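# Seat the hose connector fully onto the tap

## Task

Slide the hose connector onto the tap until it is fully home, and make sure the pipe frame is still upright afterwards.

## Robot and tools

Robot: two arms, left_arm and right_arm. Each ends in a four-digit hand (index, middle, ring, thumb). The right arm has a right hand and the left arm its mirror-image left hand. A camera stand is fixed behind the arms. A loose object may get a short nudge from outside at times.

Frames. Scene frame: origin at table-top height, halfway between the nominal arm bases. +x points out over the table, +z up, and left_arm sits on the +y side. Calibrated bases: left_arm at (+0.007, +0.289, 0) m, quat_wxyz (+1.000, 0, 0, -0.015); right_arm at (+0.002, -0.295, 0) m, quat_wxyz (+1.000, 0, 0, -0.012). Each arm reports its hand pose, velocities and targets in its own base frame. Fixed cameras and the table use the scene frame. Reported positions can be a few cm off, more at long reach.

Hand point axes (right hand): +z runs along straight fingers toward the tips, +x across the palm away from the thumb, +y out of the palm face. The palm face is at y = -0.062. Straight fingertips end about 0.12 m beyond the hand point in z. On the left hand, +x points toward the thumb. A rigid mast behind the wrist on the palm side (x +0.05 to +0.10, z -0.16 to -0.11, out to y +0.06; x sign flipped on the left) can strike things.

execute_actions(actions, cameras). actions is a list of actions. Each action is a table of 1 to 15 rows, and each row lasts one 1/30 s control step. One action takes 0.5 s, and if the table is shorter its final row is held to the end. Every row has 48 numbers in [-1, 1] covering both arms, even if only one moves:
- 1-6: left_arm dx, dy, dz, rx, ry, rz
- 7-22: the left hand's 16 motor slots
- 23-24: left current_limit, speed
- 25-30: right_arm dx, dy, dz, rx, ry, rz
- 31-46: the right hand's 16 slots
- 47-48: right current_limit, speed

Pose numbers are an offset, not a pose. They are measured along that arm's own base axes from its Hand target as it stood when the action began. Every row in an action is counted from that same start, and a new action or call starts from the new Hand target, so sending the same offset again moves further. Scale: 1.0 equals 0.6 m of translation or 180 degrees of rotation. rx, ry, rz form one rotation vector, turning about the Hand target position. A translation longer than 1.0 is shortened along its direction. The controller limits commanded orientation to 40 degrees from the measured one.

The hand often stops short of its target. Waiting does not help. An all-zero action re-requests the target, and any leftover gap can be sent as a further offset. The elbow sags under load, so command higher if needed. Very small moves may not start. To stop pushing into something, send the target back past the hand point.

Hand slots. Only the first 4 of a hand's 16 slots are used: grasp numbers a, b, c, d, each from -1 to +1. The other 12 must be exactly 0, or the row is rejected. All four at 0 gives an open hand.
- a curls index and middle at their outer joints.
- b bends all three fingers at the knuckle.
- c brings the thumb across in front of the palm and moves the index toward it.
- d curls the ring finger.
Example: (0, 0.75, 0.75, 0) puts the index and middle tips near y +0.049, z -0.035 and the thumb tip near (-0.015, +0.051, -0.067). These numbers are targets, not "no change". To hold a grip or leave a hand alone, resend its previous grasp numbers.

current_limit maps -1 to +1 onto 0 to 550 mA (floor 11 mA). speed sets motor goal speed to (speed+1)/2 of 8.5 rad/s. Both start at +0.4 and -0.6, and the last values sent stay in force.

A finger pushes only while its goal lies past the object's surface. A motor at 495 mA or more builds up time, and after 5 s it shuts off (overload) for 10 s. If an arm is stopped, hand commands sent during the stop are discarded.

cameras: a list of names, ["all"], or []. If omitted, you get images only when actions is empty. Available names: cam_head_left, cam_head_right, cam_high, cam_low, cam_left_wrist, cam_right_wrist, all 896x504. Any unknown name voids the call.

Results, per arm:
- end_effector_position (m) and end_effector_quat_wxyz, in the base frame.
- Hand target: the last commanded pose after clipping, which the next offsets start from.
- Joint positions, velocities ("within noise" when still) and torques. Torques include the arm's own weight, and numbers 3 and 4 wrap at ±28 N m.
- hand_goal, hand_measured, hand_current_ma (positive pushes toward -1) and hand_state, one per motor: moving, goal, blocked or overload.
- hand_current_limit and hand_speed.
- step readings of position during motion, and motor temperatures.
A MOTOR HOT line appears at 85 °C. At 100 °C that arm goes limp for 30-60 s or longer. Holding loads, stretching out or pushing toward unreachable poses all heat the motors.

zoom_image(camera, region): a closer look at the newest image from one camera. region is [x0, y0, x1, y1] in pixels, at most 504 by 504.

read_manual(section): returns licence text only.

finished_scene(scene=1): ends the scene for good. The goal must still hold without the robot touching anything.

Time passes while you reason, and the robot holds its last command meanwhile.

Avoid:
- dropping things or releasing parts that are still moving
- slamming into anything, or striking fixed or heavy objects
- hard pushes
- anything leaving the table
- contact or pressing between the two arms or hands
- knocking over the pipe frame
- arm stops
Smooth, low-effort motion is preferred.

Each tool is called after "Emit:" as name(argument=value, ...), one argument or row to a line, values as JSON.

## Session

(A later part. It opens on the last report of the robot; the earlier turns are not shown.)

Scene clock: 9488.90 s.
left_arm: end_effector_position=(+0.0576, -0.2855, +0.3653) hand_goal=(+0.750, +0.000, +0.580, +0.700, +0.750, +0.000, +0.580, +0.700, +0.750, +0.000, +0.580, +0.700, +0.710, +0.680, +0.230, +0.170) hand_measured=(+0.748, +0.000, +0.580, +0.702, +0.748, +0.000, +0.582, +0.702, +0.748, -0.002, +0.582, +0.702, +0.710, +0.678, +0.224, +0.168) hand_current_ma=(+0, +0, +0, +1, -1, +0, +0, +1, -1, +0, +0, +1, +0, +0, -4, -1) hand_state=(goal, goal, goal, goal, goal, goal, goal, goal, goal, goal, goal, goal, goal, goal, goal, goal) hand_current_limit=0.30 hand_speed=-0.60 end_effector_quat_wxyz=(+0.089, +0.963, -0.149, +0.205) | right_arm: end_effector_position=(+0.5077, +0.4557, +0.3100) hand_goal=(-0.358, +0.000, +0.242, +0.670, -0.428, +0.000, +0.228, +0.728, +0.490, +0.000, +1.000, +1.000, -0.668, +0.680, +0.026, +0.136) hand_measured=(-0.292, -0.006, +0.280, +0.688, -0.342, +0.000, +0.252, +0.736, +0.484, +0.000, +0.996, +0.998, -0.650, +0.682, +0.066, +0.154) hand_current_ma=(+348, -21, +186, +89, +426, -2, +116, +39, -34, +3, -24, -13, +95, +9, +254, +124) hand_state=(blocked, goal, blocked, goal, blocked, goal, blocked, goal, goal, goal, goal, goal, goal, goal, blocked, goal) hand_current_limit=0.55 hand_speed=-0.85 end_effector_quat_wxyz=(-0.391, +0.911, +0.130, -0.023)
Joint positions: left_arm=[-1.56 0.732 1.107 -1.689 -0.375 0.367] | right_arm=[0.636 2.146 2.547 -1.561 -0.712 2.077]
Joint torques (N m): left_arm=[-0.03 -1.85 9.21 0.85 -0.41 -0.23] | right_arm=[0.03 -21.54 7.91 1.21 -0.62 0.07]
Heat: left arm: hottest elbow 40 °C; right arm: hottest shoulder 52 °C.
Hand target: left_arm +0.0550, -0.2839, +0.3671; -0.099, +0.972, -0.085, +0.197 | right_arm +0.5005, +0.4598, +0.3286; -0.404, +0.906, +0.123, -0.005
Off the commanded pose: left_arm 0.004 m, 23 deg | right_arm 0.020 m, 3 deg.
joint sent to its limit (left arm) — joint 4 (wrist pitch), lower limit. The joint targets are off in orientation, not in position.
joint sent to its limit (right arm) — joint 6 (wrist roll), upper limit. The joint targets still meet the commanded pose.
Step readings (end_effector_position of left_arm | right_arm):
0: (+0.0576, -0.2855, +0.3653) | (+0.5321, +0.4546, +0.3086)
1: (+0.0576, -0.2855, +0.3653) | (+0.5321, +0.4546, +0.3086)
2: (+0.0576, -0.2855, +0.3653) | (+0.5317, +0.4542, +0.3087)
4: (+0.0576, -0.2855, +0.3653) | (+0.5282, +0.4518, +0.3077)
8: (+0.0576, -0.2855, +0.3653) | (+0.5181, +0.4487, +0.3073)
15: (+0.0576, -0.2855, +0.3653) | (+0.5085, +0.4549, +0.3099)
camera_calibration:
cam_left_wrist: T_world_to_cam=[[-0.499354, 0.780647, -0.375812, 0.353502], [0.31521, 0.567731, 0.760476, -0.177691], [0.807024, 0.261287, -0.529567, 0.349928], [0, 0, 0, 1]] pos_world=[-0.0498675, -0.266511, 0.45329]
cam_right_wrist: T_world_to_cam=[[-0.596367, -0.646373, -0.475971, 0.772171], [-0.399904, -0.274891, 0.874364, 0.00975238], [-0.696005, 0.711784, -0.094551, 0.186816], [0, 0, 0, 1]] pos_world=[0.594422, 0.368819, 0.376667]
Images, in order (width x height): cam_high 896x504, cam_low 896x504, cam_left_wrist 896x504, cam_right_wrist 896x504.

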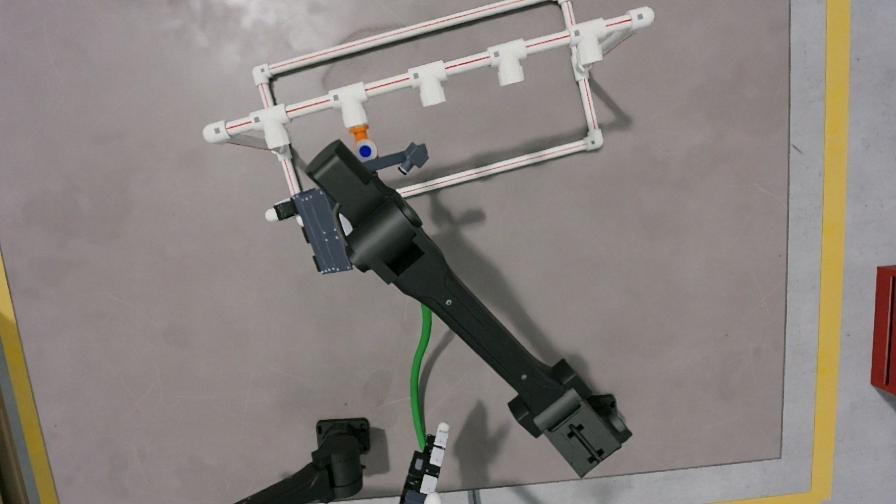

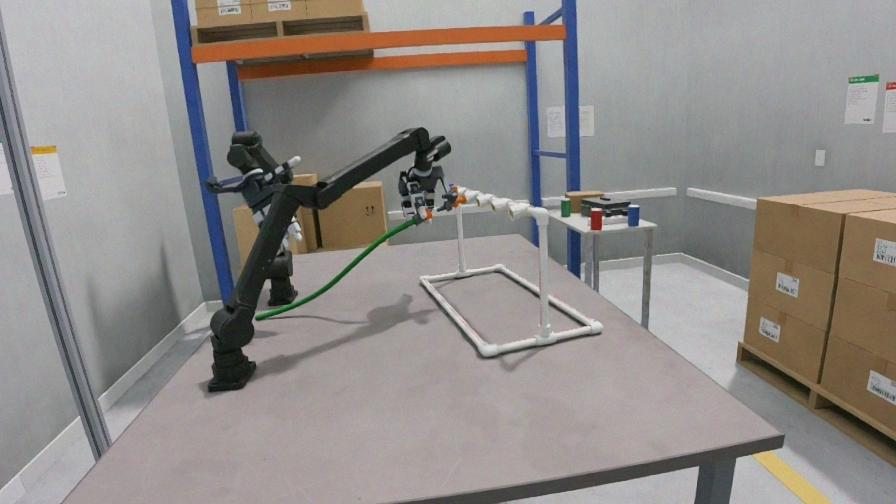

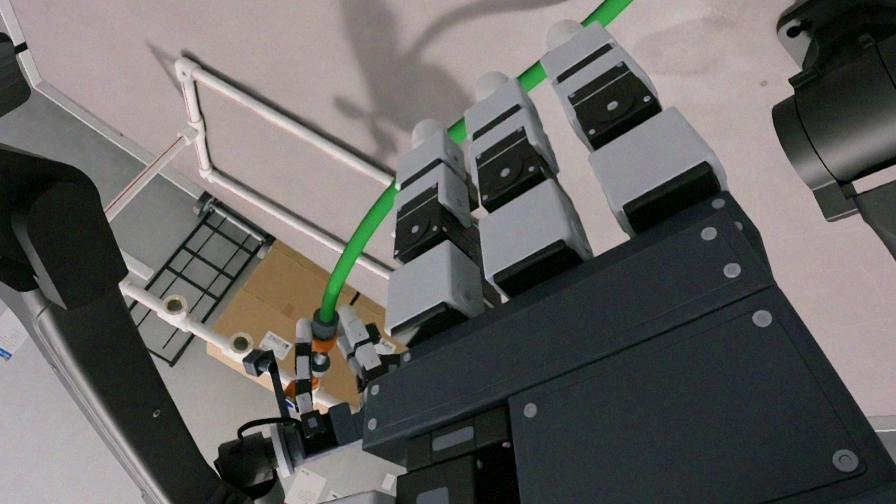

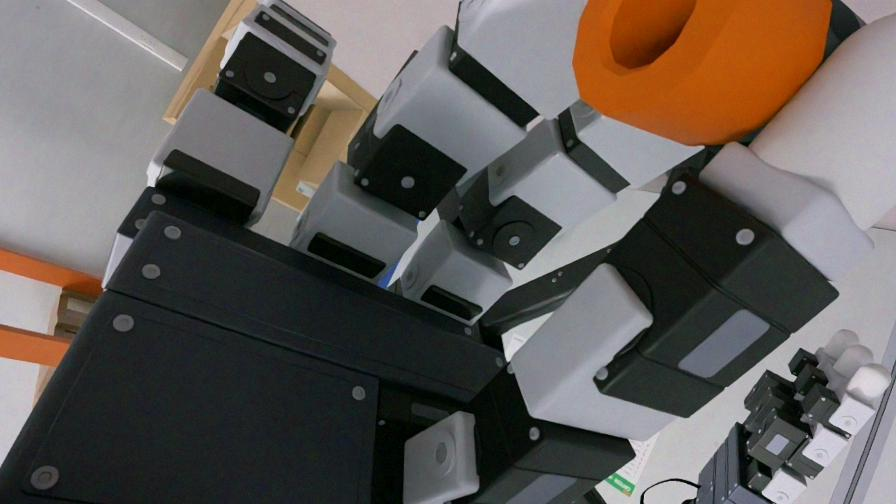

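Emit:
execute_actions(
  actions=[
    [[0,0,0,0,0,0,0,0,0,0,0,0,0,0,0,0,0,0,0,0,0,0,0.3,-0.6,0.0493,0.0077,-0.0167,0,0,0,0.15,0.56,0.82,-0.8,0,0,0,0,0,0,0,0,0,0,0,0,0.55,-0.85]],
  ],
  cameras=["cam_low","cam_high","cam_left_wrist","cam_right_wrist"],
)

Emit:
zoom_image(
  camera="cam_low",
  region=[416, 196, 456, 223],
)

Emit:
zoom_image(
  camera="cam_left_wrist",
  region=[295, 310, 345, 380],
)

Emit:
zoom_image(
  camera="cam_right_wrist",
  region=[500, 0, 740, 120],
)

Scene clock: 9575.00 s.
left_arm: end_effector_position=(+0.0576, -0.2855, +0.3653) hand_goal=(+0.750, +0.000, +0.580, +0.700, +0.750, +0.000, +0.580, +0.700, +0.750, +0.000, +0.580, +0.700, +0.710, +0.680, +0.230, +0.170) hand_measured=(+0.748, +0.000, +0.580, +0.702, +0.748, +0.000, +0.582, +0.702, +0.748, -0.002, +0.582, +0.702, +0.710, +0.678, +0.224, +0.168) hand_current_ma=(+0, +0, +0, +1, -1, +0, +0, +1, -1, +0, +0, +1, +0, +0, -4, -1) hand_state=(goal, goal, goal, goal, goal, goal, goal, goal, goal, goal, goal, goal, goal, goal, goal, goal) hand_current_limit=0.30 hand_speed=-0.60 end_effector_quat_wxyz=(+0.089, +0.963, -0.149, +0.205) | right_arm: end_effector_position=(+0.5212, +0.4612, +0.3171) hand_goal=(-0.358, +0.000, +0.242, +0.670, -0.428, +0.000, +0.228, +0.728, +0.490, +0.000, +1.000, +1.000, -0.668, +0.680, +0.026, +0.136) hand_measured=(-0.292, -0.006, +0.280, +0.688, -0.342, +0.000, +0.252, +0.736, +0.484, +0.000, +0.996, +0.998, -0.650, +0.682, +0.066, +0.154) hand_current_ma=(+348, -21, +186, +89, +426, -2, +116, +39, -34, +3, -24, -13, +94, +9, +254, +124) hand_state=(blocked, goal, blocked, goal, blocked, goal, blocked, goal, goal, goal, goal, goal, goal, goal, blocked, goal) hand_current_limit=0.55 hand_speed=-0.85 end_effector_quat_wxyz=(-0.400, +0.907, +0.132, -0.010)
Joint positions: left_arm=[-1.56 0.732 1.107 -1.689 -0.375 0.367] | right_arm=[0.629 2.198 2.654 -1.581 -0.717 2.081]
Joint torques (N m): left_arm=[-0.15 -2.2 9.2 0.88 -0.4 -0.22] | right_arm=[-1.03 -17.49 12.33 0.32 -0.6 0.03]
Motor temperatures (°C): left_arm=[26 26 40 26 28 27] | right_arm=[26 56 50 26 26 25]
Heat: left arm: hottest elbow 40 °C; right arm: hottest shoulder 56 °C.
Hand target: left_arm +0.0550, -0.2839, +0.3671; -0.099, +0.972, -0.085, +0.197 | right_arm +0.5300, +0.4645, +0.3186; -0.404, +0.906, +0.123, -0.005
Off the commanded pose: left_arm 0.004 m, 23 deg | right_arm 0.010 m, 1 deg.
joint sent to its limit (left arm) — joint 4 (wrist pitch), lower limit. The joint targets are off in orientation, not in position.
joint sent to its limit (right arm) — joint 6 (wrist roll), upper limit. The joint targets still meet the commanded pose.
Step readings (end_effector_position of left_arm | right_arm):
0: (+0.0576, -0.2855, +0.3653) | (+0.5077, +0.4557, +0.3100)
1: (+0.0576, -0.2855, +0.3653) | (+0.5077, +0.4557, +0.3100)
2: (+0.0576, -0.2855, +0.3653) | (+0.5076, +0.4558, +0.3100)
4: (+0.0576, -0.2855, +0.3653) | (+0.5078, +0.4562, +0.3110)
8: (+0.0576, -0.2855, +0.3653) | (+0.5124, +0.4600, +0.3153)
15: (+0.0576, -0.2855, +0.3653) | (+0.5197, +0.4621, +0.3174)
camera_calibration:
cam_left_wrist: T_world_to_cam=[[-0.499354, 0.780647, -0.375812, 0.353502], [0.31521, 0.567731, 0.760476, -0.177691], [0.807024, 0.261287, -0.529567, 0.349928], [0, 0, 0, 1]] pos_world=[-0.0498675, -0.266511, 0.45329]
cam_right_wrist: T_world_to_cam=[[-0.589597, -0.630496, -0.504826, 0.785598], [-0.422083, -0.292374, 0.858116, 0.0352632], [-0.688637, 0.719022, -0.0937386, 0.185517], [0, 0, 0, 1]] pos_world=[0.605824, 0.372236, 0.383721]
Images, in order (width x height): cam_high 896x504, cam_low 896x504, cam_left_wrist 896x504, cam_right_wrist 896x504.

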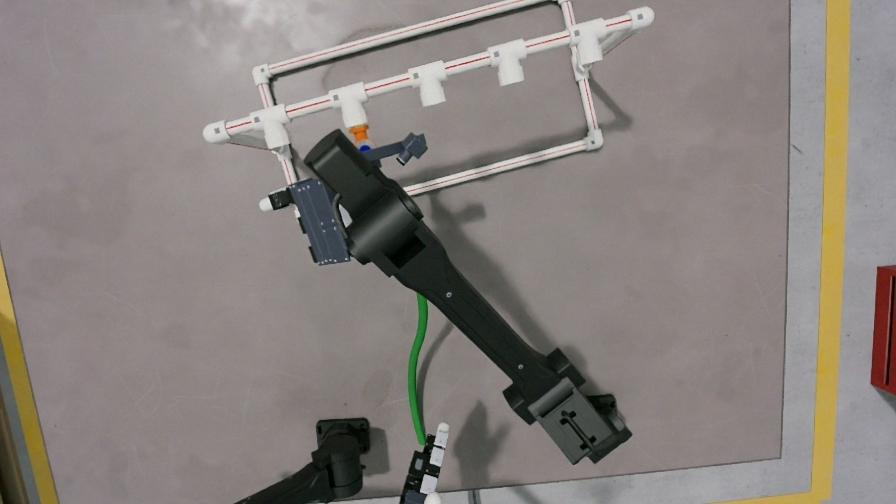

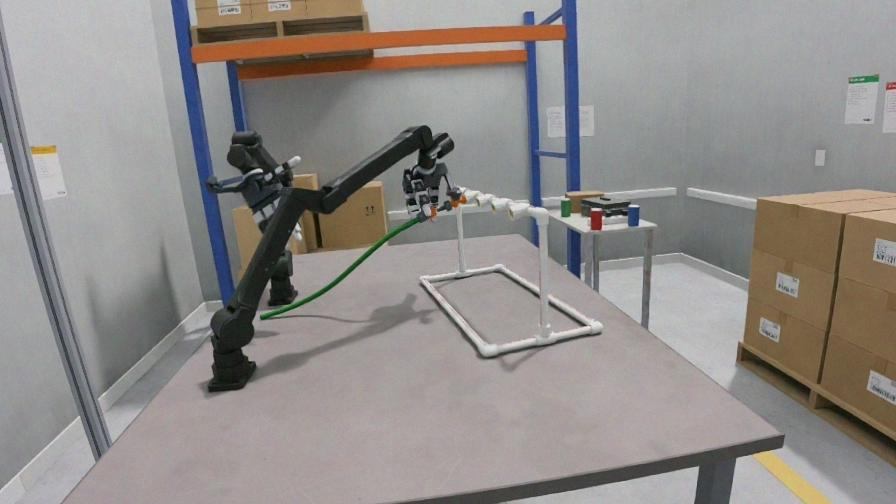

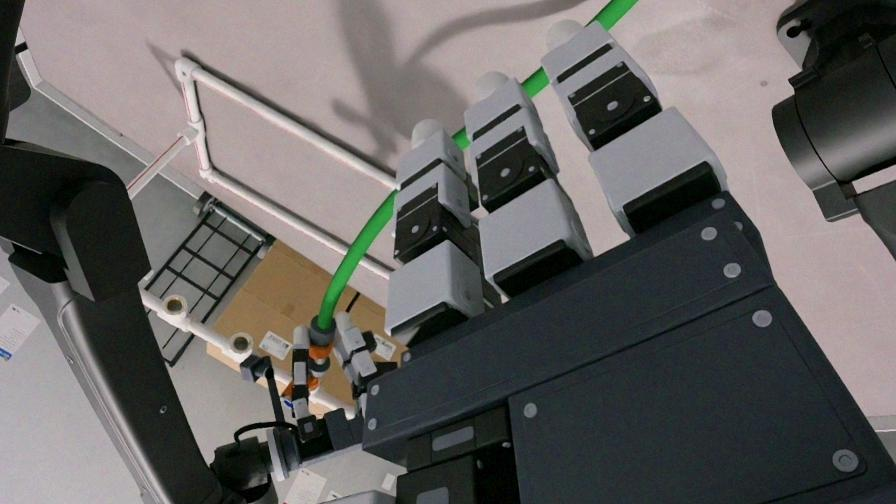

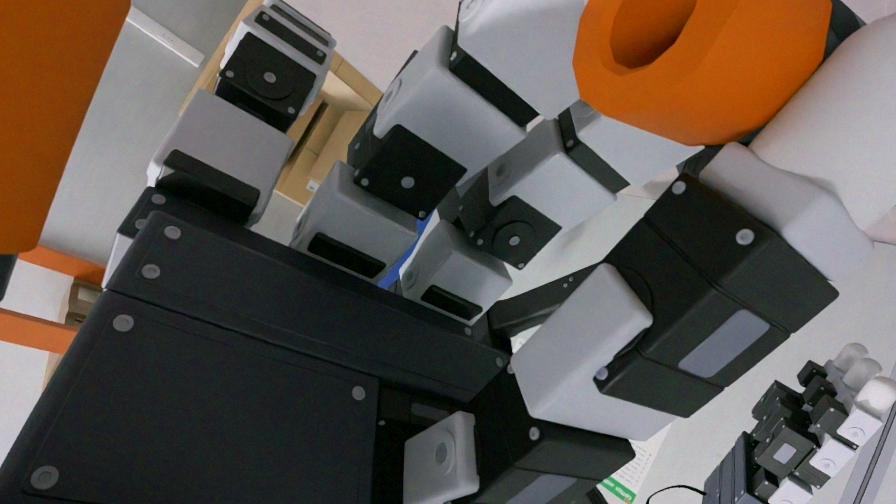

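Scaled by 12.600.

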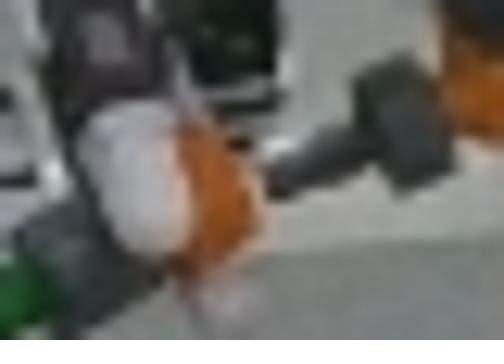

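Scaled by 7.200.

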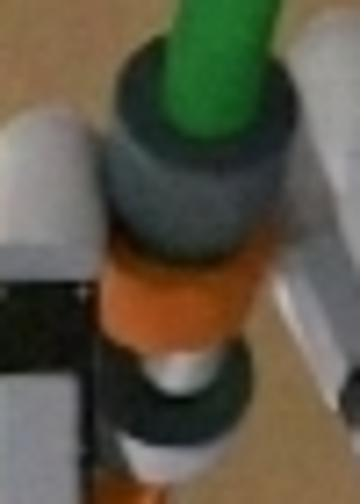

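Scaled by 2.100.

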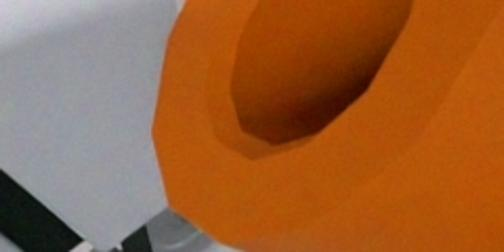

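Emit:
execute_actions(
  actions=[
    [[0,0,0,0,0,0,0,0,0,0,0,0,0,0,0,0,0,0,0,0,0,0,0.3,-0.6,-0.0492,-0.0078,0.0167,0,0,0,0.15,0.56,0.82,-0.8,0,0,0,0,0,0,0,0,0,0,0,0,0.55,-0.85]],
    [[0,0,0,0,0,0,0,0,0,0,0,0,0,0,0,0,0,0,0,0,0,0,0.3,-0.6,0.0492,0.0165,-0.0260,0,0,0,0.15,0.56,0.82,-0.8,0,0,0,0,0,0,0,0,0,0,0,0,0.55,-0.85]],
  ],
  cameras=["cam_low","cam_left_wrist","cam_right_wrist"],
)

Emit:
zoom_image(
  camera="cam_low",
  region=[416, 196, 456, 223],
)

Emit:
zoom_image(
  camera="cam_left_wrist",
  region=[295, 310, 345, 380],
)

Scene clock: 9618.70 s.
left_arm: end_effector_position=(+0.0576, -0.2855, +0.3653) hand_goal=(+0.750, +0.000, +0.580, +0.700, +0.750, +0.000, +0.580, +0.700, +0.750, +0.000, +0.580, +0.700, +0.710, +0.680, +0.230, +0.170) hand_measured=(+0.748, +0.000, +0.580, +0.702, +0.748, +0.000, +0.582, +0.702, +0.748, -0.002, +0.582, +0.702, +0.710, +0.678, +0.224, +0.168) hand_current_ma=(+0, +0, +0, +1, -1, +0, +0, +1, -1, +0, +0, +1, +0, +0, -4, -1) hand_state=(goal, goal, goal, goal, goal, goal, goal, goal, goal, goal, goal, goal, goal, goal, goal, goal) hand_current_limit=0.30 hand_speed=-0.60 end_effector_quat_wxyz=(+0.089, +0.963, -0.149, +0.205) | right_arm: end_effector_position=(+0.5228, +0.4622, +0.3167) hand_goal=(-0.358, +0.000, +0.242, +0.670, -0.428, +0.000, +0.228, +0.728, +0.490, +0.000, +1.000, +1.000, -0.668, +0.680, +0.026, +0.136) hand_measured=(-0.292, -0.006, +0.280, +0.688, -0.342, +0.000, +0.252, +0.736, +0.484, +0.000, +0.996, +0.998, -0.650, +0.682, +0.066, +0.154) hand_current_ma=(+348, -21, +186, +89, +426, -2, +116, +39, -34, +3, -24, -13, +93, +9, +254, +124) hand_state=(blocked, goal, blocked, goal, blocked, goal, blocked, goal, goal, goal, goal, goal, goal, goal, blocked, goal) hand_current_limit=0.55 hand_speed=-0.85 end_effector_quat_wxyz=(-0.401, +0.907, +0.133, -0.007)
Joint positions: left_arm=[-1.56 0.732 1.107 -1.689 -0.375 0.367] | right_arm=[0.63 2.196 2.65 -1.571 -0.714 2.081]
Joint torques (N m): left_arm=[-0.26 -1.85 9.18 0.81 -0.41 -0.22] | right_arm=[-0.67 -17.14 12.27 0.4 -0.64 0.03]
Motor temperatures (°C): left_arm=[26 26 40 26 28 27] | right_arm=[26 52 57 26 26 25]
Heat: left arm: hottest elbow 40 °C; right arm: hottest elbow 57 °C.
Hand target: left_arm +0.0550, -0.2839, +0.3671; -0.099, +0.972, -0.085, +0.197 | right_arm +0.5301, +0.4696, +0.3130; -0.404, +0.907, +0.123, -0.004
Off the commanded pose: left_arm 0.004 m, 23 deg | right_arm 0.011 m, 1 deg.
joint sent to its limit (left arm) — joint 4 (wrist pitch), lower limit. The joint targets are off in orientation, not in position.
joint sent to its limit (right arm) — joint 6 (wrist roll), upper limit. The joint targets still meet the commanded pose.
Step readings (end_effector_position of left_arm | right_arm):
0: (+0.0576, -0.2855, +0.3653) | (+0.5211, +0.4612, +0.3171)
1: (+0.0576, -0.2855, +0.3653) | (+0.5211, +0.4612, +0.3171)
2: (+0.0576, -0.2855, +0.3653) | (+0.5211, +0.4612, +0.3171)
4: (+0.0576, -0.2855, +0.3653) | (+0.5202, +0.4601, +0.3155)
8: (+0.0576, -0.2855, +0.3653) | (+0.5138, +0.4547, +0.3114)
15: (+0.0576, -0.2855, +0.3653) | (+0.5104, +0.4535, +0.3090)
16: (+0.0576, -0.2855, +0.3653) | (+0.5102, +0.4538, +0.3091)
17: (+0.0576, -0.2855, +0.3653) | (+0.5103, +0.4539, +0.3091)
19: (+0.0576, -0.2855, +0.3653) | (+0.5104, +0.4542, +0.3092)
23: (+0.0576, -0.2855, +0.3653) | (+0.5155, +0.4578, +0.3126)
30: (+0.0576, -0.2855, +0.3653) | (+0.5220, +0.4619, +0.3160)
camera_calibration:
cam_left_wrist: T_world_to_cam=[[-0.499354, 0.780647, -0.375812, 0.353502], [0.31521, 0.567731, 0.760476, -0.177691], [0.807024, 0.261287, -0.529567, 0.349928], [0, 0, 0, 1]] pos_world=[-0.0498675, -0.266511, 0.45329]
cam_right_wrist: T_world_to_cam=[[-0.586609, -0.629014, -0.510128, 0.786306], [-0.428143, -0.293811, 0.854616, 0.0415794], [-0.687447, 0.719733, -0.0969562, 0.18601], [0, 0, 0, 1]] pos_world=[0.606928, 0.372937, 0.383617]
Images, in order (width x height): cam_low 896x504, cam_left_wrist 896x504, cam_right_wrist 896x504.

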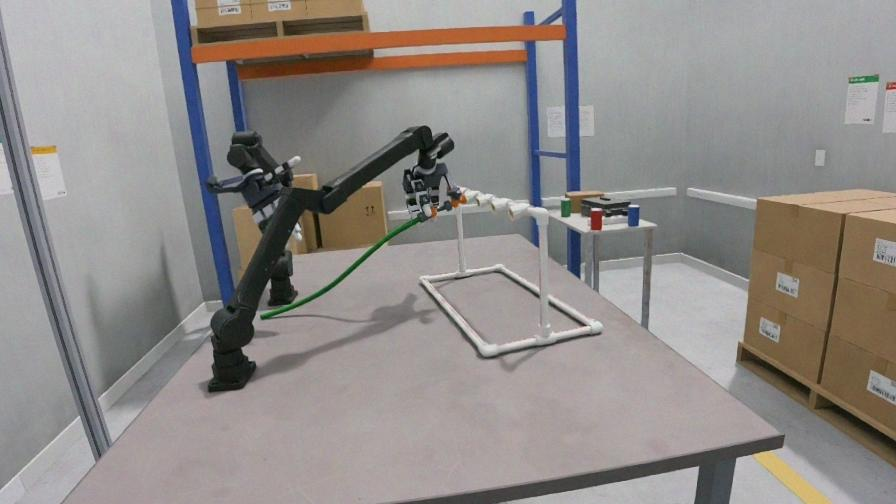

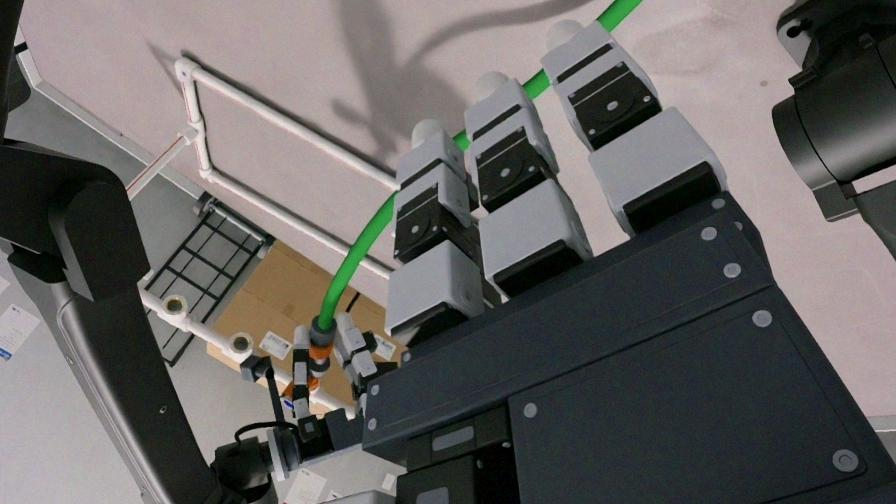

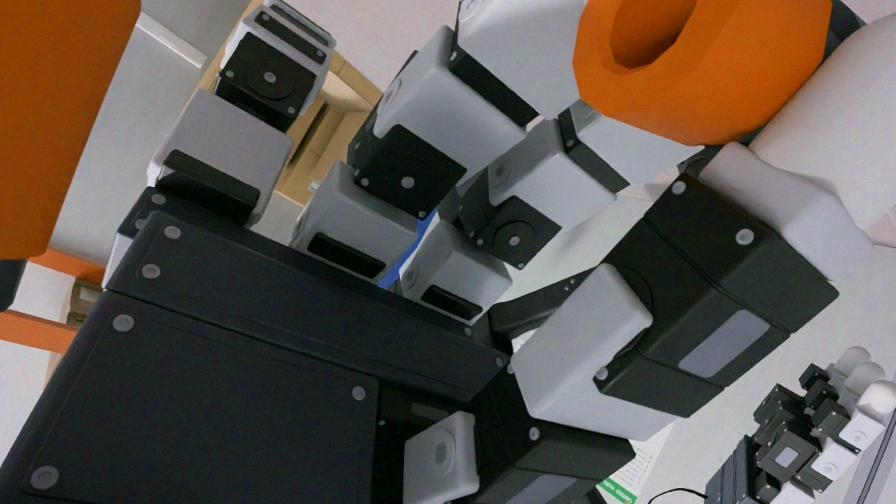

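Scaled by 12.600.

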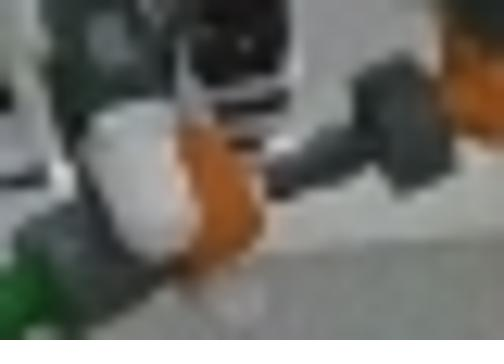

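Scaled by 7.200.

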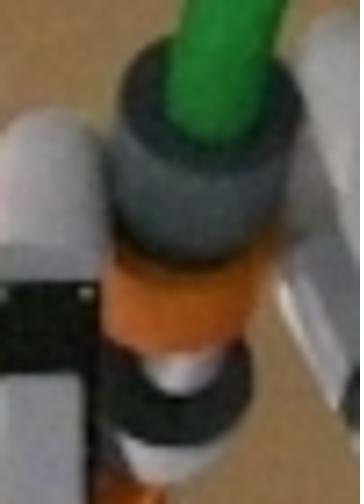

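Emit:
execute_actions(
  actions=[
    [[0,0,0,0,0,0,0,0,0,0,0,0,0,0,0,0,0,0,0,0,0,0,0.3,-0.6,0,0,0,0,0,0,0.15,0.56,0.82,-0.8,0,0,0,0,0,0,0,0,0,0,0,0,0.55,-0.85]],
  ],
  cameras=[],
)

Scene clock: 9625.00 s.
left_arm: end_effector_position=(+0.0576, -0.2855, +0.3653) hand_goal=(+0.750, +0.000, +0.580, +0.700, +0.750, +0.000, +0.580, +0.700, +0.750, +0.000, +0.580, +0.700, +0.710, +0.680, +0.230, +0.170) hand_measured=(+0.748, +0.000, +0.580, +0.702, +0.748, +0.000, +0.582, +0.702, +0.748, -0.002, +0.582, +0.702, +0.710, +0.678, +0.224, +0.168) hand_current_ma=(+0, +0, +0, +1, -1, +0, +0, +1, -1, +0, +0, +1, +0, +0, -4, -1) hand_state=(goal, goal, goal, goal, goal, goal, goal, goal, goal, goal, goal, goal, goal, goal, goal, goal) hand_current_limit=0.30 hand_speed=-0.60 end_effector_quat_wxyz=(+0.089, +0.963, -0.149, +0.205) | right_arm: end_effector_position=(+0.5232, +0.4625, +0.3172) hand_goal=(-0.358, +0.000, +0.242, +0.670, -0.428, +0.000, +0.228, +0.728, +0.490, +0.000, +1.000, +1.000, -0.668, +0.680, +0.026, +0.136) hand_measured=(-0.292, -0.006, +0.280, +0.688, -0.342, +0.000, +0.252, +0.736, +0.484, +0.000, +0.996, +0.998, -0.650, +0.682, +0.066, +0.154) hand_current_ma=(+348, -21, +186, +89, +426, -2, +116, +39, -34, +3, -24, -13, +93, +9, +254, +124) hand_state=(blocked, goal, blocked, goal, blocked, goal, blocked, goal, goal, goal, goal, goal, goal, goal, blocked, goal) hand_current_limit=0.55 hand_speed=-0.85 end_effector_quat_wxyz=(-0.400, +0.907, +0.133, -0.007)
Joint positions: left_arm=[-1.56 0.732 1.107 -1.689 -0.375 0.367] | right_arm=[0.63 2.206 2.67 -1.583 -0.714 2.081]
Joint torques (N m): left_arm=[-0.21 -2.02 9.16 0.91 -0.42 -0.22] | right_arm=[-0.62 -17.2 12.1 0.32 -0.64 0.03]
Motor temperatures (°C): left_arm=[26 26 40 26 28 27] | right_arm=[26 51 57 26 26 25]
Heat: left arm: hottest elbow 40 °C; right arm: hottest elbow 57 °C.
Hand target: left_arm +0.0550, -0.2839, +0.3671; -0.099, +0.972, -0.085, +0.197 | right_arm +0.5301, +0.4697, +0.3128; -0.404, +0.907, +0.123, -0.005
Off the commanded pose: left_arm 0.004 m, 23 deg | right_arm 0.011 m, 1 deg.
joint sent to its limit (left arm) — joint 4 (wrist pitch), lower limit. The joint targets are off in orientation, not in position.
joint sent to its limit (right arm) — joint 6 (wrist roll), upper limit. The joint targets still meet the commanded pose.
Step readings (end_effector_position of left_arm | right_arm):
0: (+0.0576, -0.2855, +0.3653) | (+0.5228, +0.4621, +0.3167)
1: (+0.0576, -0.2855, +0.3653) | (+0.5228, +0.4621, +0.3167)
2: (+0.0576, -0.2855, +0.3653) | (+0.5228, +0.4622, +0.3167)
4: (+0.0576, -0.2855, +0.3653) | (+0.5230, +0.4623, +0.3167)
8: (+0.0576, -0.2855, +0.3653) | (+0.5232, +0.4625, +0.3169)
15: (+0.0576, -0.2855, +0.3653) | (+0.5232, +0.4625, +0.3171)
No camera images: "cameras" was empty.

Emit:
execute_actions(
  actions=[
    [[0,0,0,0,0,0,0,0,0,0,0,0,0,0,0,0,0,0,0,0,0,0,0.3,-0.6,-0.0185,0.0105,-0.0135,0,0,0,0.15,0.56,0.82,-0.8,0,0,0,0,0,0,0,0,0,0,0,0,0.55,-0.85]],
  ],
  cameras=[],
)

Scene clock: 9633.77 s.
left_arm: end_effector_position=(+0.0576, -0.2855, +0.3653) hand_goal=(+0.750, +0.000, +0.580, +0.700, +0.750, +0.000, +0.580, +0.700, +0.750, +0.000, +0.580, +0.700, +0.710, +0.680, +0.230, +0.170) hand_measured=(+0.748, +0.000, +0.580, +0.702, +0.748, +0.000, +0.582, +0.702, +0.748, -0.002, +0.582, +0.702, +0.710, +0.678, +0.224, +0.168) hand_current_ma=(+0, +0, +0, +1, -1, +0, +0, +1, -1, +0, +0, +1, +0, +0, -4, -1) hand_state=(goal, goal, goal, goal, goal, goal, goal, goal, goal, goal, goal, goal, goal, goal, goal, goal) hand_current_limit=0.30 hand_speed=-0.60 end_effector_quat_wxyz=(+0.089, +0.963, -0.149, +0.205) | right_arm: end_effector_position=(+0.5266, +0.4629, +0.3141) hand_goal=(-0.358, +0.000, +0.242, +0.670, -0.428, +0.000, +0.228, +0.728, +0.490, +0.000, +1.000, +1.000, -0.668, +0.680, +0.026, +0.136) hand_measured=(-0.292, -0.006, +0.280, +0.688, -0.342, +0.000, +0.252, +0.736, +0.484, +0.000, +0.996, +0.998, -0.650, +0.682, +0.066, +0.154) hand_current_ma=(+348, -21, +186, +89, +426, -2, +116, +39, -34, +3, -24, -13, +93, +9, +254, +124) hand_state=(blocked, goal, blocked, goal, blocked, goal, blocked, goal, goal, goal, goal, goal, goal, goal, blocked, goal) hand_current_limit=0.55 hand_speed=-0.85 end_effector_quat_wxyz=(-0.398, +0.908, +0.133, -0.001)
Joint positions: left_arm=[-1.56 0.732 1.107 -1.689 -0.375 0.367] | right_arm=[0.63 2.199 2.649 -1.56 -0.705 2.081]
Joint torques (N m): left_arm=[-0.09 -2.08 9.21 0.83 -0.42 -0.21] | right_arm=[0.67 -19.37 6.76 1.31 -0.81 0.01]
Motor temperatures (°C): left_arm=[26 26 40 26 28 27] | right_arm=[26 51 57 26 26 25]
Heat: left arm: hottest elbow 40 °C; right arm: hottest elbow 57 °C.
Hand target: left_arm +0.0550, -0.2839, +0.3671; -0.099, +0.972, -0.085, +0.197 | right_arm +0.5189, +0.4759, +0.3049; -0.404, +0.907, +0.123, -0.005
Off the commanded pose: left_arm 0.004 m, 23 deg | right_arm 0.018 m, 1 deg.
joint sent to its limit (left arm) — joint 4 (wrist pitch), lower limit. The joint targets are off in orientation, not in position.
joint sent to its limit (right arm) — joint 6 (wrist roll), upper limit. The joint targets still meet the commanded pose.
Step readings (end_effector_position of left_arm | right_arm):
0: (+0.0576, -0.2855, +0.3653) | (+0.5233, +0.4625, +0.3170)
1: (+0.0576, -0.2855, +0.3653) | (+0.5233, +0.4625, +0.3170)
2: (+0.0576, -0.2855, +0.3653) | (+0.5233, +0.4625, +0.3170)
4: (+0.0576, -0.2855, +0.3653) | (+0.5236, +0.4624, +0.3169)
8: (+0.0576, -0.2855, +0.3653) | (+0.5260, +0.4630, +0.3144)
15: (+0.0576, -0.2855, +0.3653) | (+0.5267, +0.4629, +0.3140)
No camera images: "cameras" was empty.

Emit:
execute_actions(
  actions=[],
  cameras=["cam_low","cam_high","cam_left_wrist","cam_right_wrist"],
)

Emit:
zoom_image(
  camera="cam_low",
  region=[416, 196, 456, 223],
)

Emit:
zoom_image(
  camera="cam_right_wrist",
  region=[500, 0, 740, 120],
)

Emit:
zoom_image(
  camera="cam_left_wrist",
  region=[295, 310, 345, 380],
)

Scene clock: 9649.43 s.
left_arm: end_effector_position=(+0.0576, -0.2855, +0.3653) hand_goal=(+0.750, +0.000, +0.580, +0.700, +0.750, +0.000, +0.580, +0.700, +0.750, +0.000, +0.580, +0.700, +0.710, +0.680, +0.230, +0.170) hand_measured=(+0.748, +0.000, +0.580, +0.702, +0.748, +0.000, +0.582, +0.702, +0.748, -0.002, +0.582, +0.702, +0.710, +0.678, +0.224, +0.168) hand_current_ma=(+0, +0, +0, +1, -1, +0, +0, +1, -1, +0, +0, +1, +0, +0, -4, -1) hand_state=(goal, goal, goal, goal, goal, goal, goal, goal, goal, goal, goal, goal, goal, goal, goal, goal) hand_current_limit=0.30 hand_speed=-0.60 end_effector_quat_wxyz=(+0.089, +0.963, -0.149, +0.205) | right_arm: end_effector_position=(+0.5267, +0.4630, +0.3141) hand_goal=(-0.358, +0.000, +0.242, +0.670, -0.428, +0.000, +0.228, +0.728, +0.490, +0.000, +1.000, +1.000, -0.668, +0.680, +0.026, +0.136) hand_measured=(-0.292, -0.006, +0.280, +0.688, -0.342, +0.000, +0.252, +0.736, +0.484, +0.000, +0.996, +0.998, -0.650, +0.682, +0.066, +0.154) hand_current_ma=(+348, -21, +186, +89, +426, -2, +116, +39, -34, +3, -24, -13, +93, +9, +254, +124) hand_state=(blocked, goal, blocked, goal, blocked, goal, blocked, goal, goal, goal, goal, goal, goal, goal, blocked, goal) hand_current_limit=0.55 hand_speed=-0.85 end_effector_quat_wxyz=(-0.399, +0.907, +0.133, -0.001)
Joint positions: left_arm=[-1.56 0.732 1.107 -1.689 -0.375 0.367] | right_arm=[0.63 2.199 2.649 -1.56 -0.705 2.081]
Joint velocities: within noise
Joint torques (N m): left_arm=[-0.15 -1.73 9.22 0.87 -0.4 -0.21] | right_arm=[0.62 -19.66 6.79 1.29 -0.81 0.02]
Motor temperatures (°C): left_arm=[26 26 40 26 28 27] | right_arm=[26 48 54 26 26 25]
Heat: left arm: hottest elbow 40 °C; right arm: hottest elbow 54 °C.
Hand target: left_arm +0.0550, -0.2839, +0.3671; -0.099, +0.972, -0.085, +0.197 | right_arm +0.5190, +0.4760, +0.3049; -0.404, +0.906, +0.123, -0.005
Off the commanded pose: left_arm 0.004 m, 23 deg | right_arm 0.018 m, 1 deg.
camera_calibration:
cam_left_wrist: T_world_to_cam=[[-0.499354, 0.780647, -0.375812, 0.353502], [0.31521, 0.567731, 0.760476, -0.177691], [0.807024, 0.261287, -0.529567, 0.349928], [0, 0, 0, 1]] pos_world=[-0.0498675, -0.266511, 0.45329]
cam_right_wrist: T_world_to_cam=[[-0.58382, -0.628009, -0.514548, 0.787231], [-0.438409, -0.289569, 0.850851, 0.0502433], [-0.683339, 0.722326, -0.106269, 0.187315], [0, 0, 0, 1]] pos_world=[0.609628, 0.373634, 0.382225]
Images, in order (width x height): cam_high 896x504, cam_low 896x504, cam_left_wrist 896x504, cam_right_wrist 896x504.

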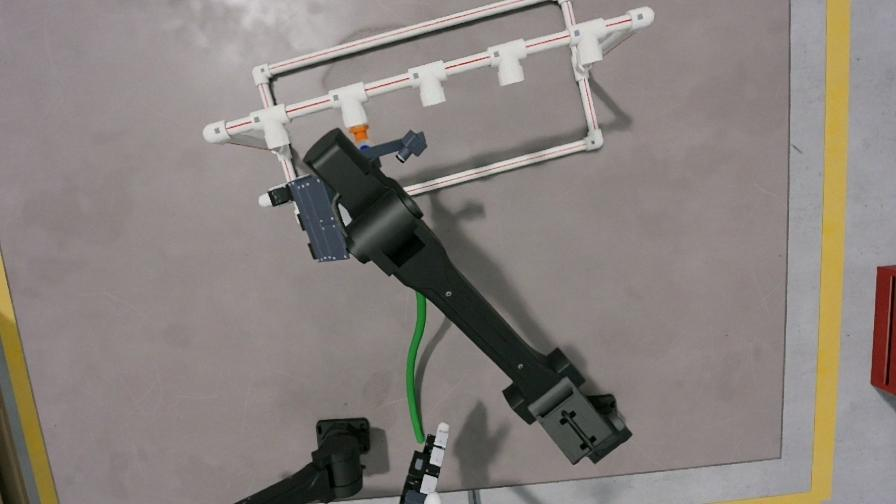

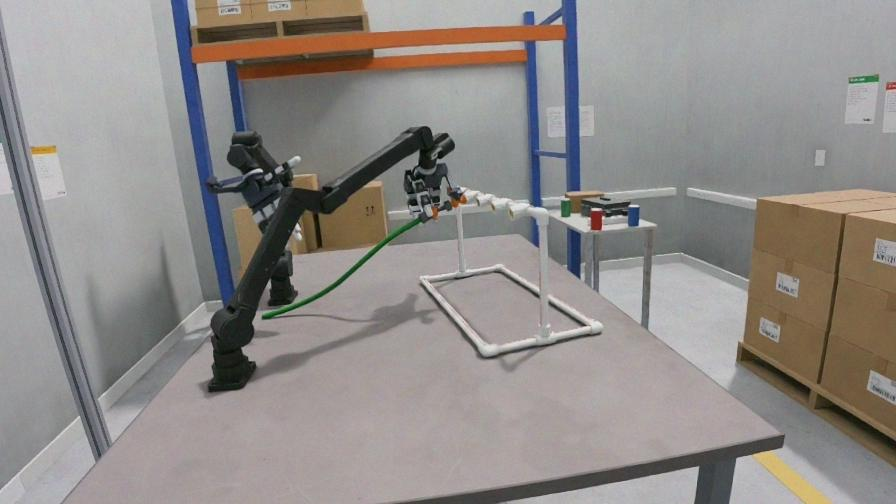

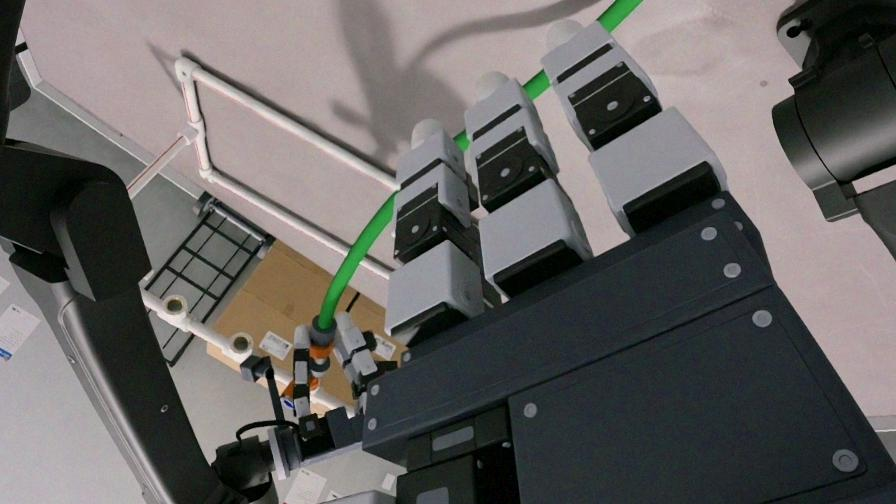

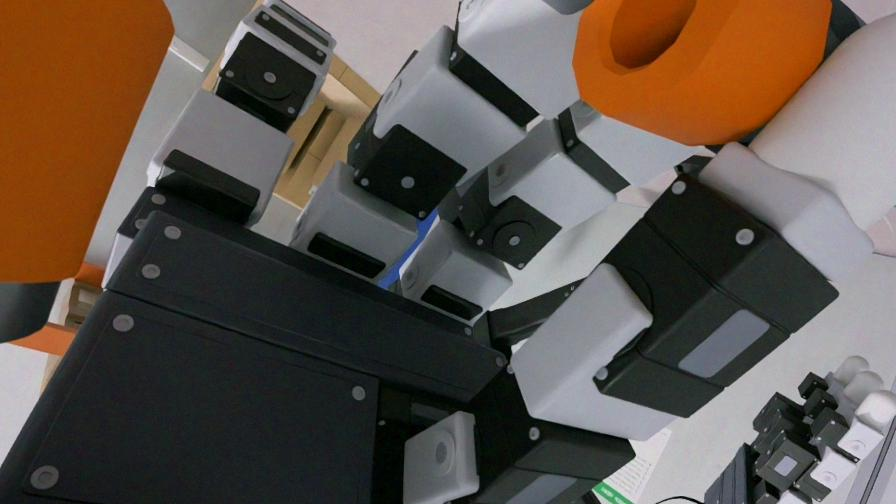

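Scaled by 12.600.

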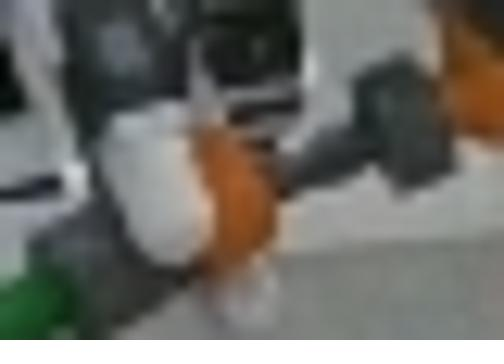

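Scaled by 2.100.

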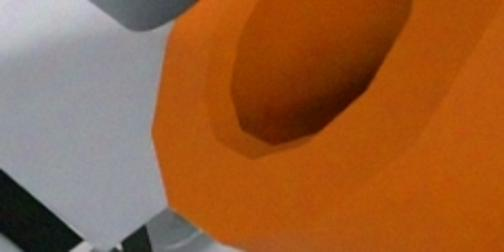

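Scaled by 7.200.

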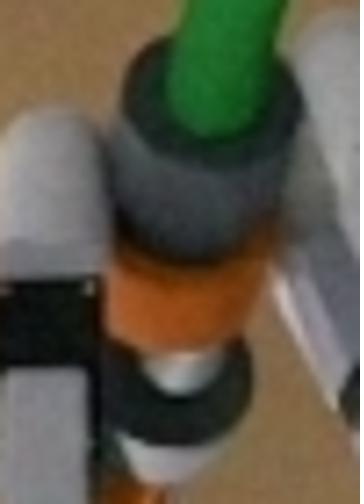

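Emit:
execute_actions(
  actions=[
    [[0,0,0,0,0,0,0,0,0,0,0,0,0,0,0,0,0,0,0,0,0,0,0.3,-0.6,0,0.0133,0,0,0,0,0.15,0.56,0.82,-0.8,0,0,0,0,0,0,0,0,0,0,0,0,0.55,-0.85]],
  ],
  cameras=[],
)

Scene clock: 9727.97 s.
left_arm: end_effector_position=(+0.0576, -0.2855, +0.3653) hand_goal=(+0.750, +0.000, +0.580, +0.700, +0.750, +0.000, +0.580, +0.700, +0.750, +0.000, +0.580, +0.700, +0.710, +0.680, +0.230, +0.170) hand_measured=(+0.748, +0.000, +0.580, +0.702, +0.748, +0.000, +0.582, +0.702, +0.748, -0.002, +0.582, +0.702, +0.710, +0.678, +0.224, +0.168) hand_current_ma=(+0, +0, +0, +1, -1, +0, +0, +1, -1, +0, +0, +1, +0, +0, -4, -1) hand_state=(goal, goal, goal, goal, goal, goal, goal, goal, goal, goal, goal, goal, goal, goal, goal, goal) hand_current_limit=0.30 hand_speed=-0.60 end_effector_quat_wxyz=(+0.089, +0.963, -0.149, +0.205) | right_arm: end_effector_position=(+0.5268, +0.4629, +0.3141) hand_goal=(-0.358, +0.000, +0.242, +0.670, -0.428, +0.000, +0.228, +0.728, +0.490, +0.000, +1.000, +1.000, -0.668, +0.680, +0.026, +0.136) hand_measured=(-0.292, -0.006, +0.280, +0.688, -0.342, +0.000, +0.252, +0.736, +0.484, +0.000, +0.996, +0.998, -0.650, +0.682, +0.066, +0.154) hand_current_ma=(+348, -21, +186, +89, +426, -2, +116, +39, -34, +3, -24, -13, +93, +9, +254, +124) hand_state=(blocked, goal, blocked, goal, blocked, goal, blocked, goal, goal, goal, goal, goal, goal, goal, blocked, goal) hand_current_limit=0.55 hand_speed=-0.85 end_effector_quat_wxyz=(-0.398, +0.908, +0.133, -0.001)
Joint positions: left_arm=[-1.56 0.732 1.107 -1.689 -0.375 0.367] | right_arm=[0.63 2.199 2.649 -1.56 -0.704 2.081]
Joint torques (N m): left_arm=[-0.15 -2.2 9.18 0.87 -0.4 -0.2] | right_arm=[1.32 -17.9 9.89 0.79 -0.77 0.02]
Motor temperatures (°C): left_arm=[26 26 40 26 28 27] | right_arm=[26 46 48 26 27 25]
Heat: left arm: hottest elbow 40 °C; right arm: hottest elbow 48 °C.
Hand target: left_arm +0.0550, -0.2839, +0.3671; -0.099, +0.972, -0.085, +0.197 | right_arm +0.5189, +0.4840, +0.3049; -0.404, +0.906, +0.123, -0.005
Off the commanded pose: left_arm 0.004 m, 23 deg | right_arm 0.024 m, 1 deg.
joint sent to its limit (left arm) — joint 4 (wrist pitch), lower limit. The joint targets are off in orientation, not in position.
joint sent to its limit (right arm) — joint 6 (wrist roll), upper limit. The joint targets are off in orientation, not in position.
Step readings (end_effector_position of left_arm | right_arm):
0: (+0.0576, -0.2855, +0.3653) | (+0.5267, +0.4630, +0.3141)
1: (+0.0576, -0.2855, +0.3653) | (+0.5267, +0.4630, +0.3141)
2: (+0.0576, -0.2855, +0.3653) | (+0.5267, +0.4630, +0.3141)
4: (+0.0576, -0.2855, +0.3653) | (+0.5268, +0.4629, +0.3141)
8: (+0.0576, -0.2855, +0.3653) | (+0.5268, +0.4629, +0.3141)
15: (+0.0576, -0.2855, +0.3653) | (+0.5268, +0.4629, +0.3141)
No camera images: "cameras" was empty.

Emit:
execute_actions(
  actions=[
    [[0,0,0,0,0,0,0,0,0,0,0,0,0,0,0,0,0,0,0,0,0,0,0.3,-0.6,-0.0435,-0.028,0.029,0,0,0,0.15,0.56,0.82,-0.8,0,0,0,0,0,0,0,0,0,0,0,0,0.55,-0.85]],
    [[0,0,0,0,0,0,0,0,0,0,0,0,0,0,0,0,0,0,0,0,0,0,0.3,-0.6,0,0,0,0,0,0,0.15,0.56,0.82,-0.8,0,0,0,0,0,0,0,0,0,0,0,0,0.55,-0.85]],
  ],
  cameras=[],
)

Scene clock: 9749.60 s.
left_arm: end_effector_position=(+0.0576, -0.2855, +0.3653) hand_goal=(+0.750, +0.000, +0.580, +0.700, +0.750, +0.000, +0.580, +0.700, +0.750, +0.000, +0.580, +0.700, +0.710, +0.680, +0.230, +0.170) hand_measured=(+0.748, +0.000, +0.580, +0.702, +0.748, +0.000, +0.582, +0.702, +0.748, -0.002, +0.582, +0.702, +0.710, +0.678, +0.224, +0.168) hand_current_ma=(+0, +0, +0, +1, -1, +0, +0, +1, -1, +0, +0, +1, +0, +0, -4, -1) hand_state=(goal, goal, goal, goal, goal, goal, goal, goal, goal, goal, goal, goal, goal, goal, goal, goal) hand_current_limit=0.30 hand_speed=-0.60 end_effector_quat_wxyz=(+0.089, +0.963, -0.149, +0.205) | right_arm: end_effector_position=(+0.4991, +0.4663, +0.2984) hand_goal=(-0.358, +0.000, +0.242, +0.670, -0.428, +0.000, +0.228, +0.728, +0.490, +0.000, +1.000, +1.000, -0.668, +0.680, +0.026, +0.136) hand_measured=(-0.292, -0.006, +0.280, +0.688, -0.342, +0.000, +0.252, +0.736, +0.484, +0.000, +0.996, +0.998, -0.650, +0.682, +0.066, +0.154) hand_current_ma=(+348, -22, +186, +89, +426, -3, +116, +39, -34, +3, -24, -13, +92, +9, +254, +124) hand_state=(blocked, goal, blocked, goal, blocked, goal, blocked, goal, goal, goal, goal, goal, goal, goal, blocked, goal) hand_current_limit=0.55 hand_speed=-0.85 end_effector_quat_wxyz=(-0.389, +0.910, +0.139, -0.029)
Joint positions: left_arm=[-1.56 0.732 1.107 -1.689 -0.375 0.367] | right_arm=[0.656 2.132 2.492 -1.524 -0.711 2.077]
Joint torques (N m): left_arm=[-0.21 -1.9 9.16 0.79 -0.41 -0.23] | right_arm=[-0.32 -21.95 8.08 1.07 -0.6 0.08]
Heat: left arm: hottest elbow 40 °C; right arm: hottest elbow 50 °C.
Hand target: left_arm +0.0550, -0.2839, +0.3671; -0.099, +0.972, -0.085, +0.197 | right_arm +0.4927, +0.4671, +0.3222; -0.404, +0.906, +0.123, -0.005
Off the commanded pose: left_arm 0.004 m, 23 deg | right_arm 0.025 m, 4 deg.
joint sent to its limit (left arm) — joint 4 (wrist pitch), lower limit. The joint targets are off in orientation, not in position.
joint sent to its limit (right arm) — joint 6 (wrist roll), upper limit. The joint targets are off in orientation, not in position.
Step readings (end_effector_position of left_arm | right_arm):
0: (+0.0576, -0.2855, +0.3653) | (+0.5268, +0.4629, +0.3141)
1: (+0.0576, -0.2855, +0.3653) | (+0.5268, +0.4629, +0.3141)
2: (+0.0576, -0.2855, +0.3653) | (+0.5266, +0.4627, +0.3141)
4: (+0.0576, -0.2855, +0.3653) | (+0.5240, +0.4604, +0.3132)
8: (+0.0576, -0.2855, +0.3653) | (+0.5128, +0.4553, +0.3095)
15: (+0.0576, -0.2855, +0.3653) | (+0.5013, +0.4619, +0.3043)
16: (+0.0576, -0.2855, +0.3653) | (+0.5010, +0.4627, +0.3032)
17: (+0.0576, -0.2855, +0.3653) | (+0.5010, +0.4630, +0.3023)
19: (+0.0576, -0.2855, +0.3653) | (+0.4994, +0.4649, +0.3004)
23: (+0.0576, -0.2855, +0.3653) | (+0.4988, +0.4661, +0.2990)
30: (+0.0576, -0.2855, +0.3653) | (+0.4991, +0.4663, +0.2987)
No camera images: "cameras" was empty.


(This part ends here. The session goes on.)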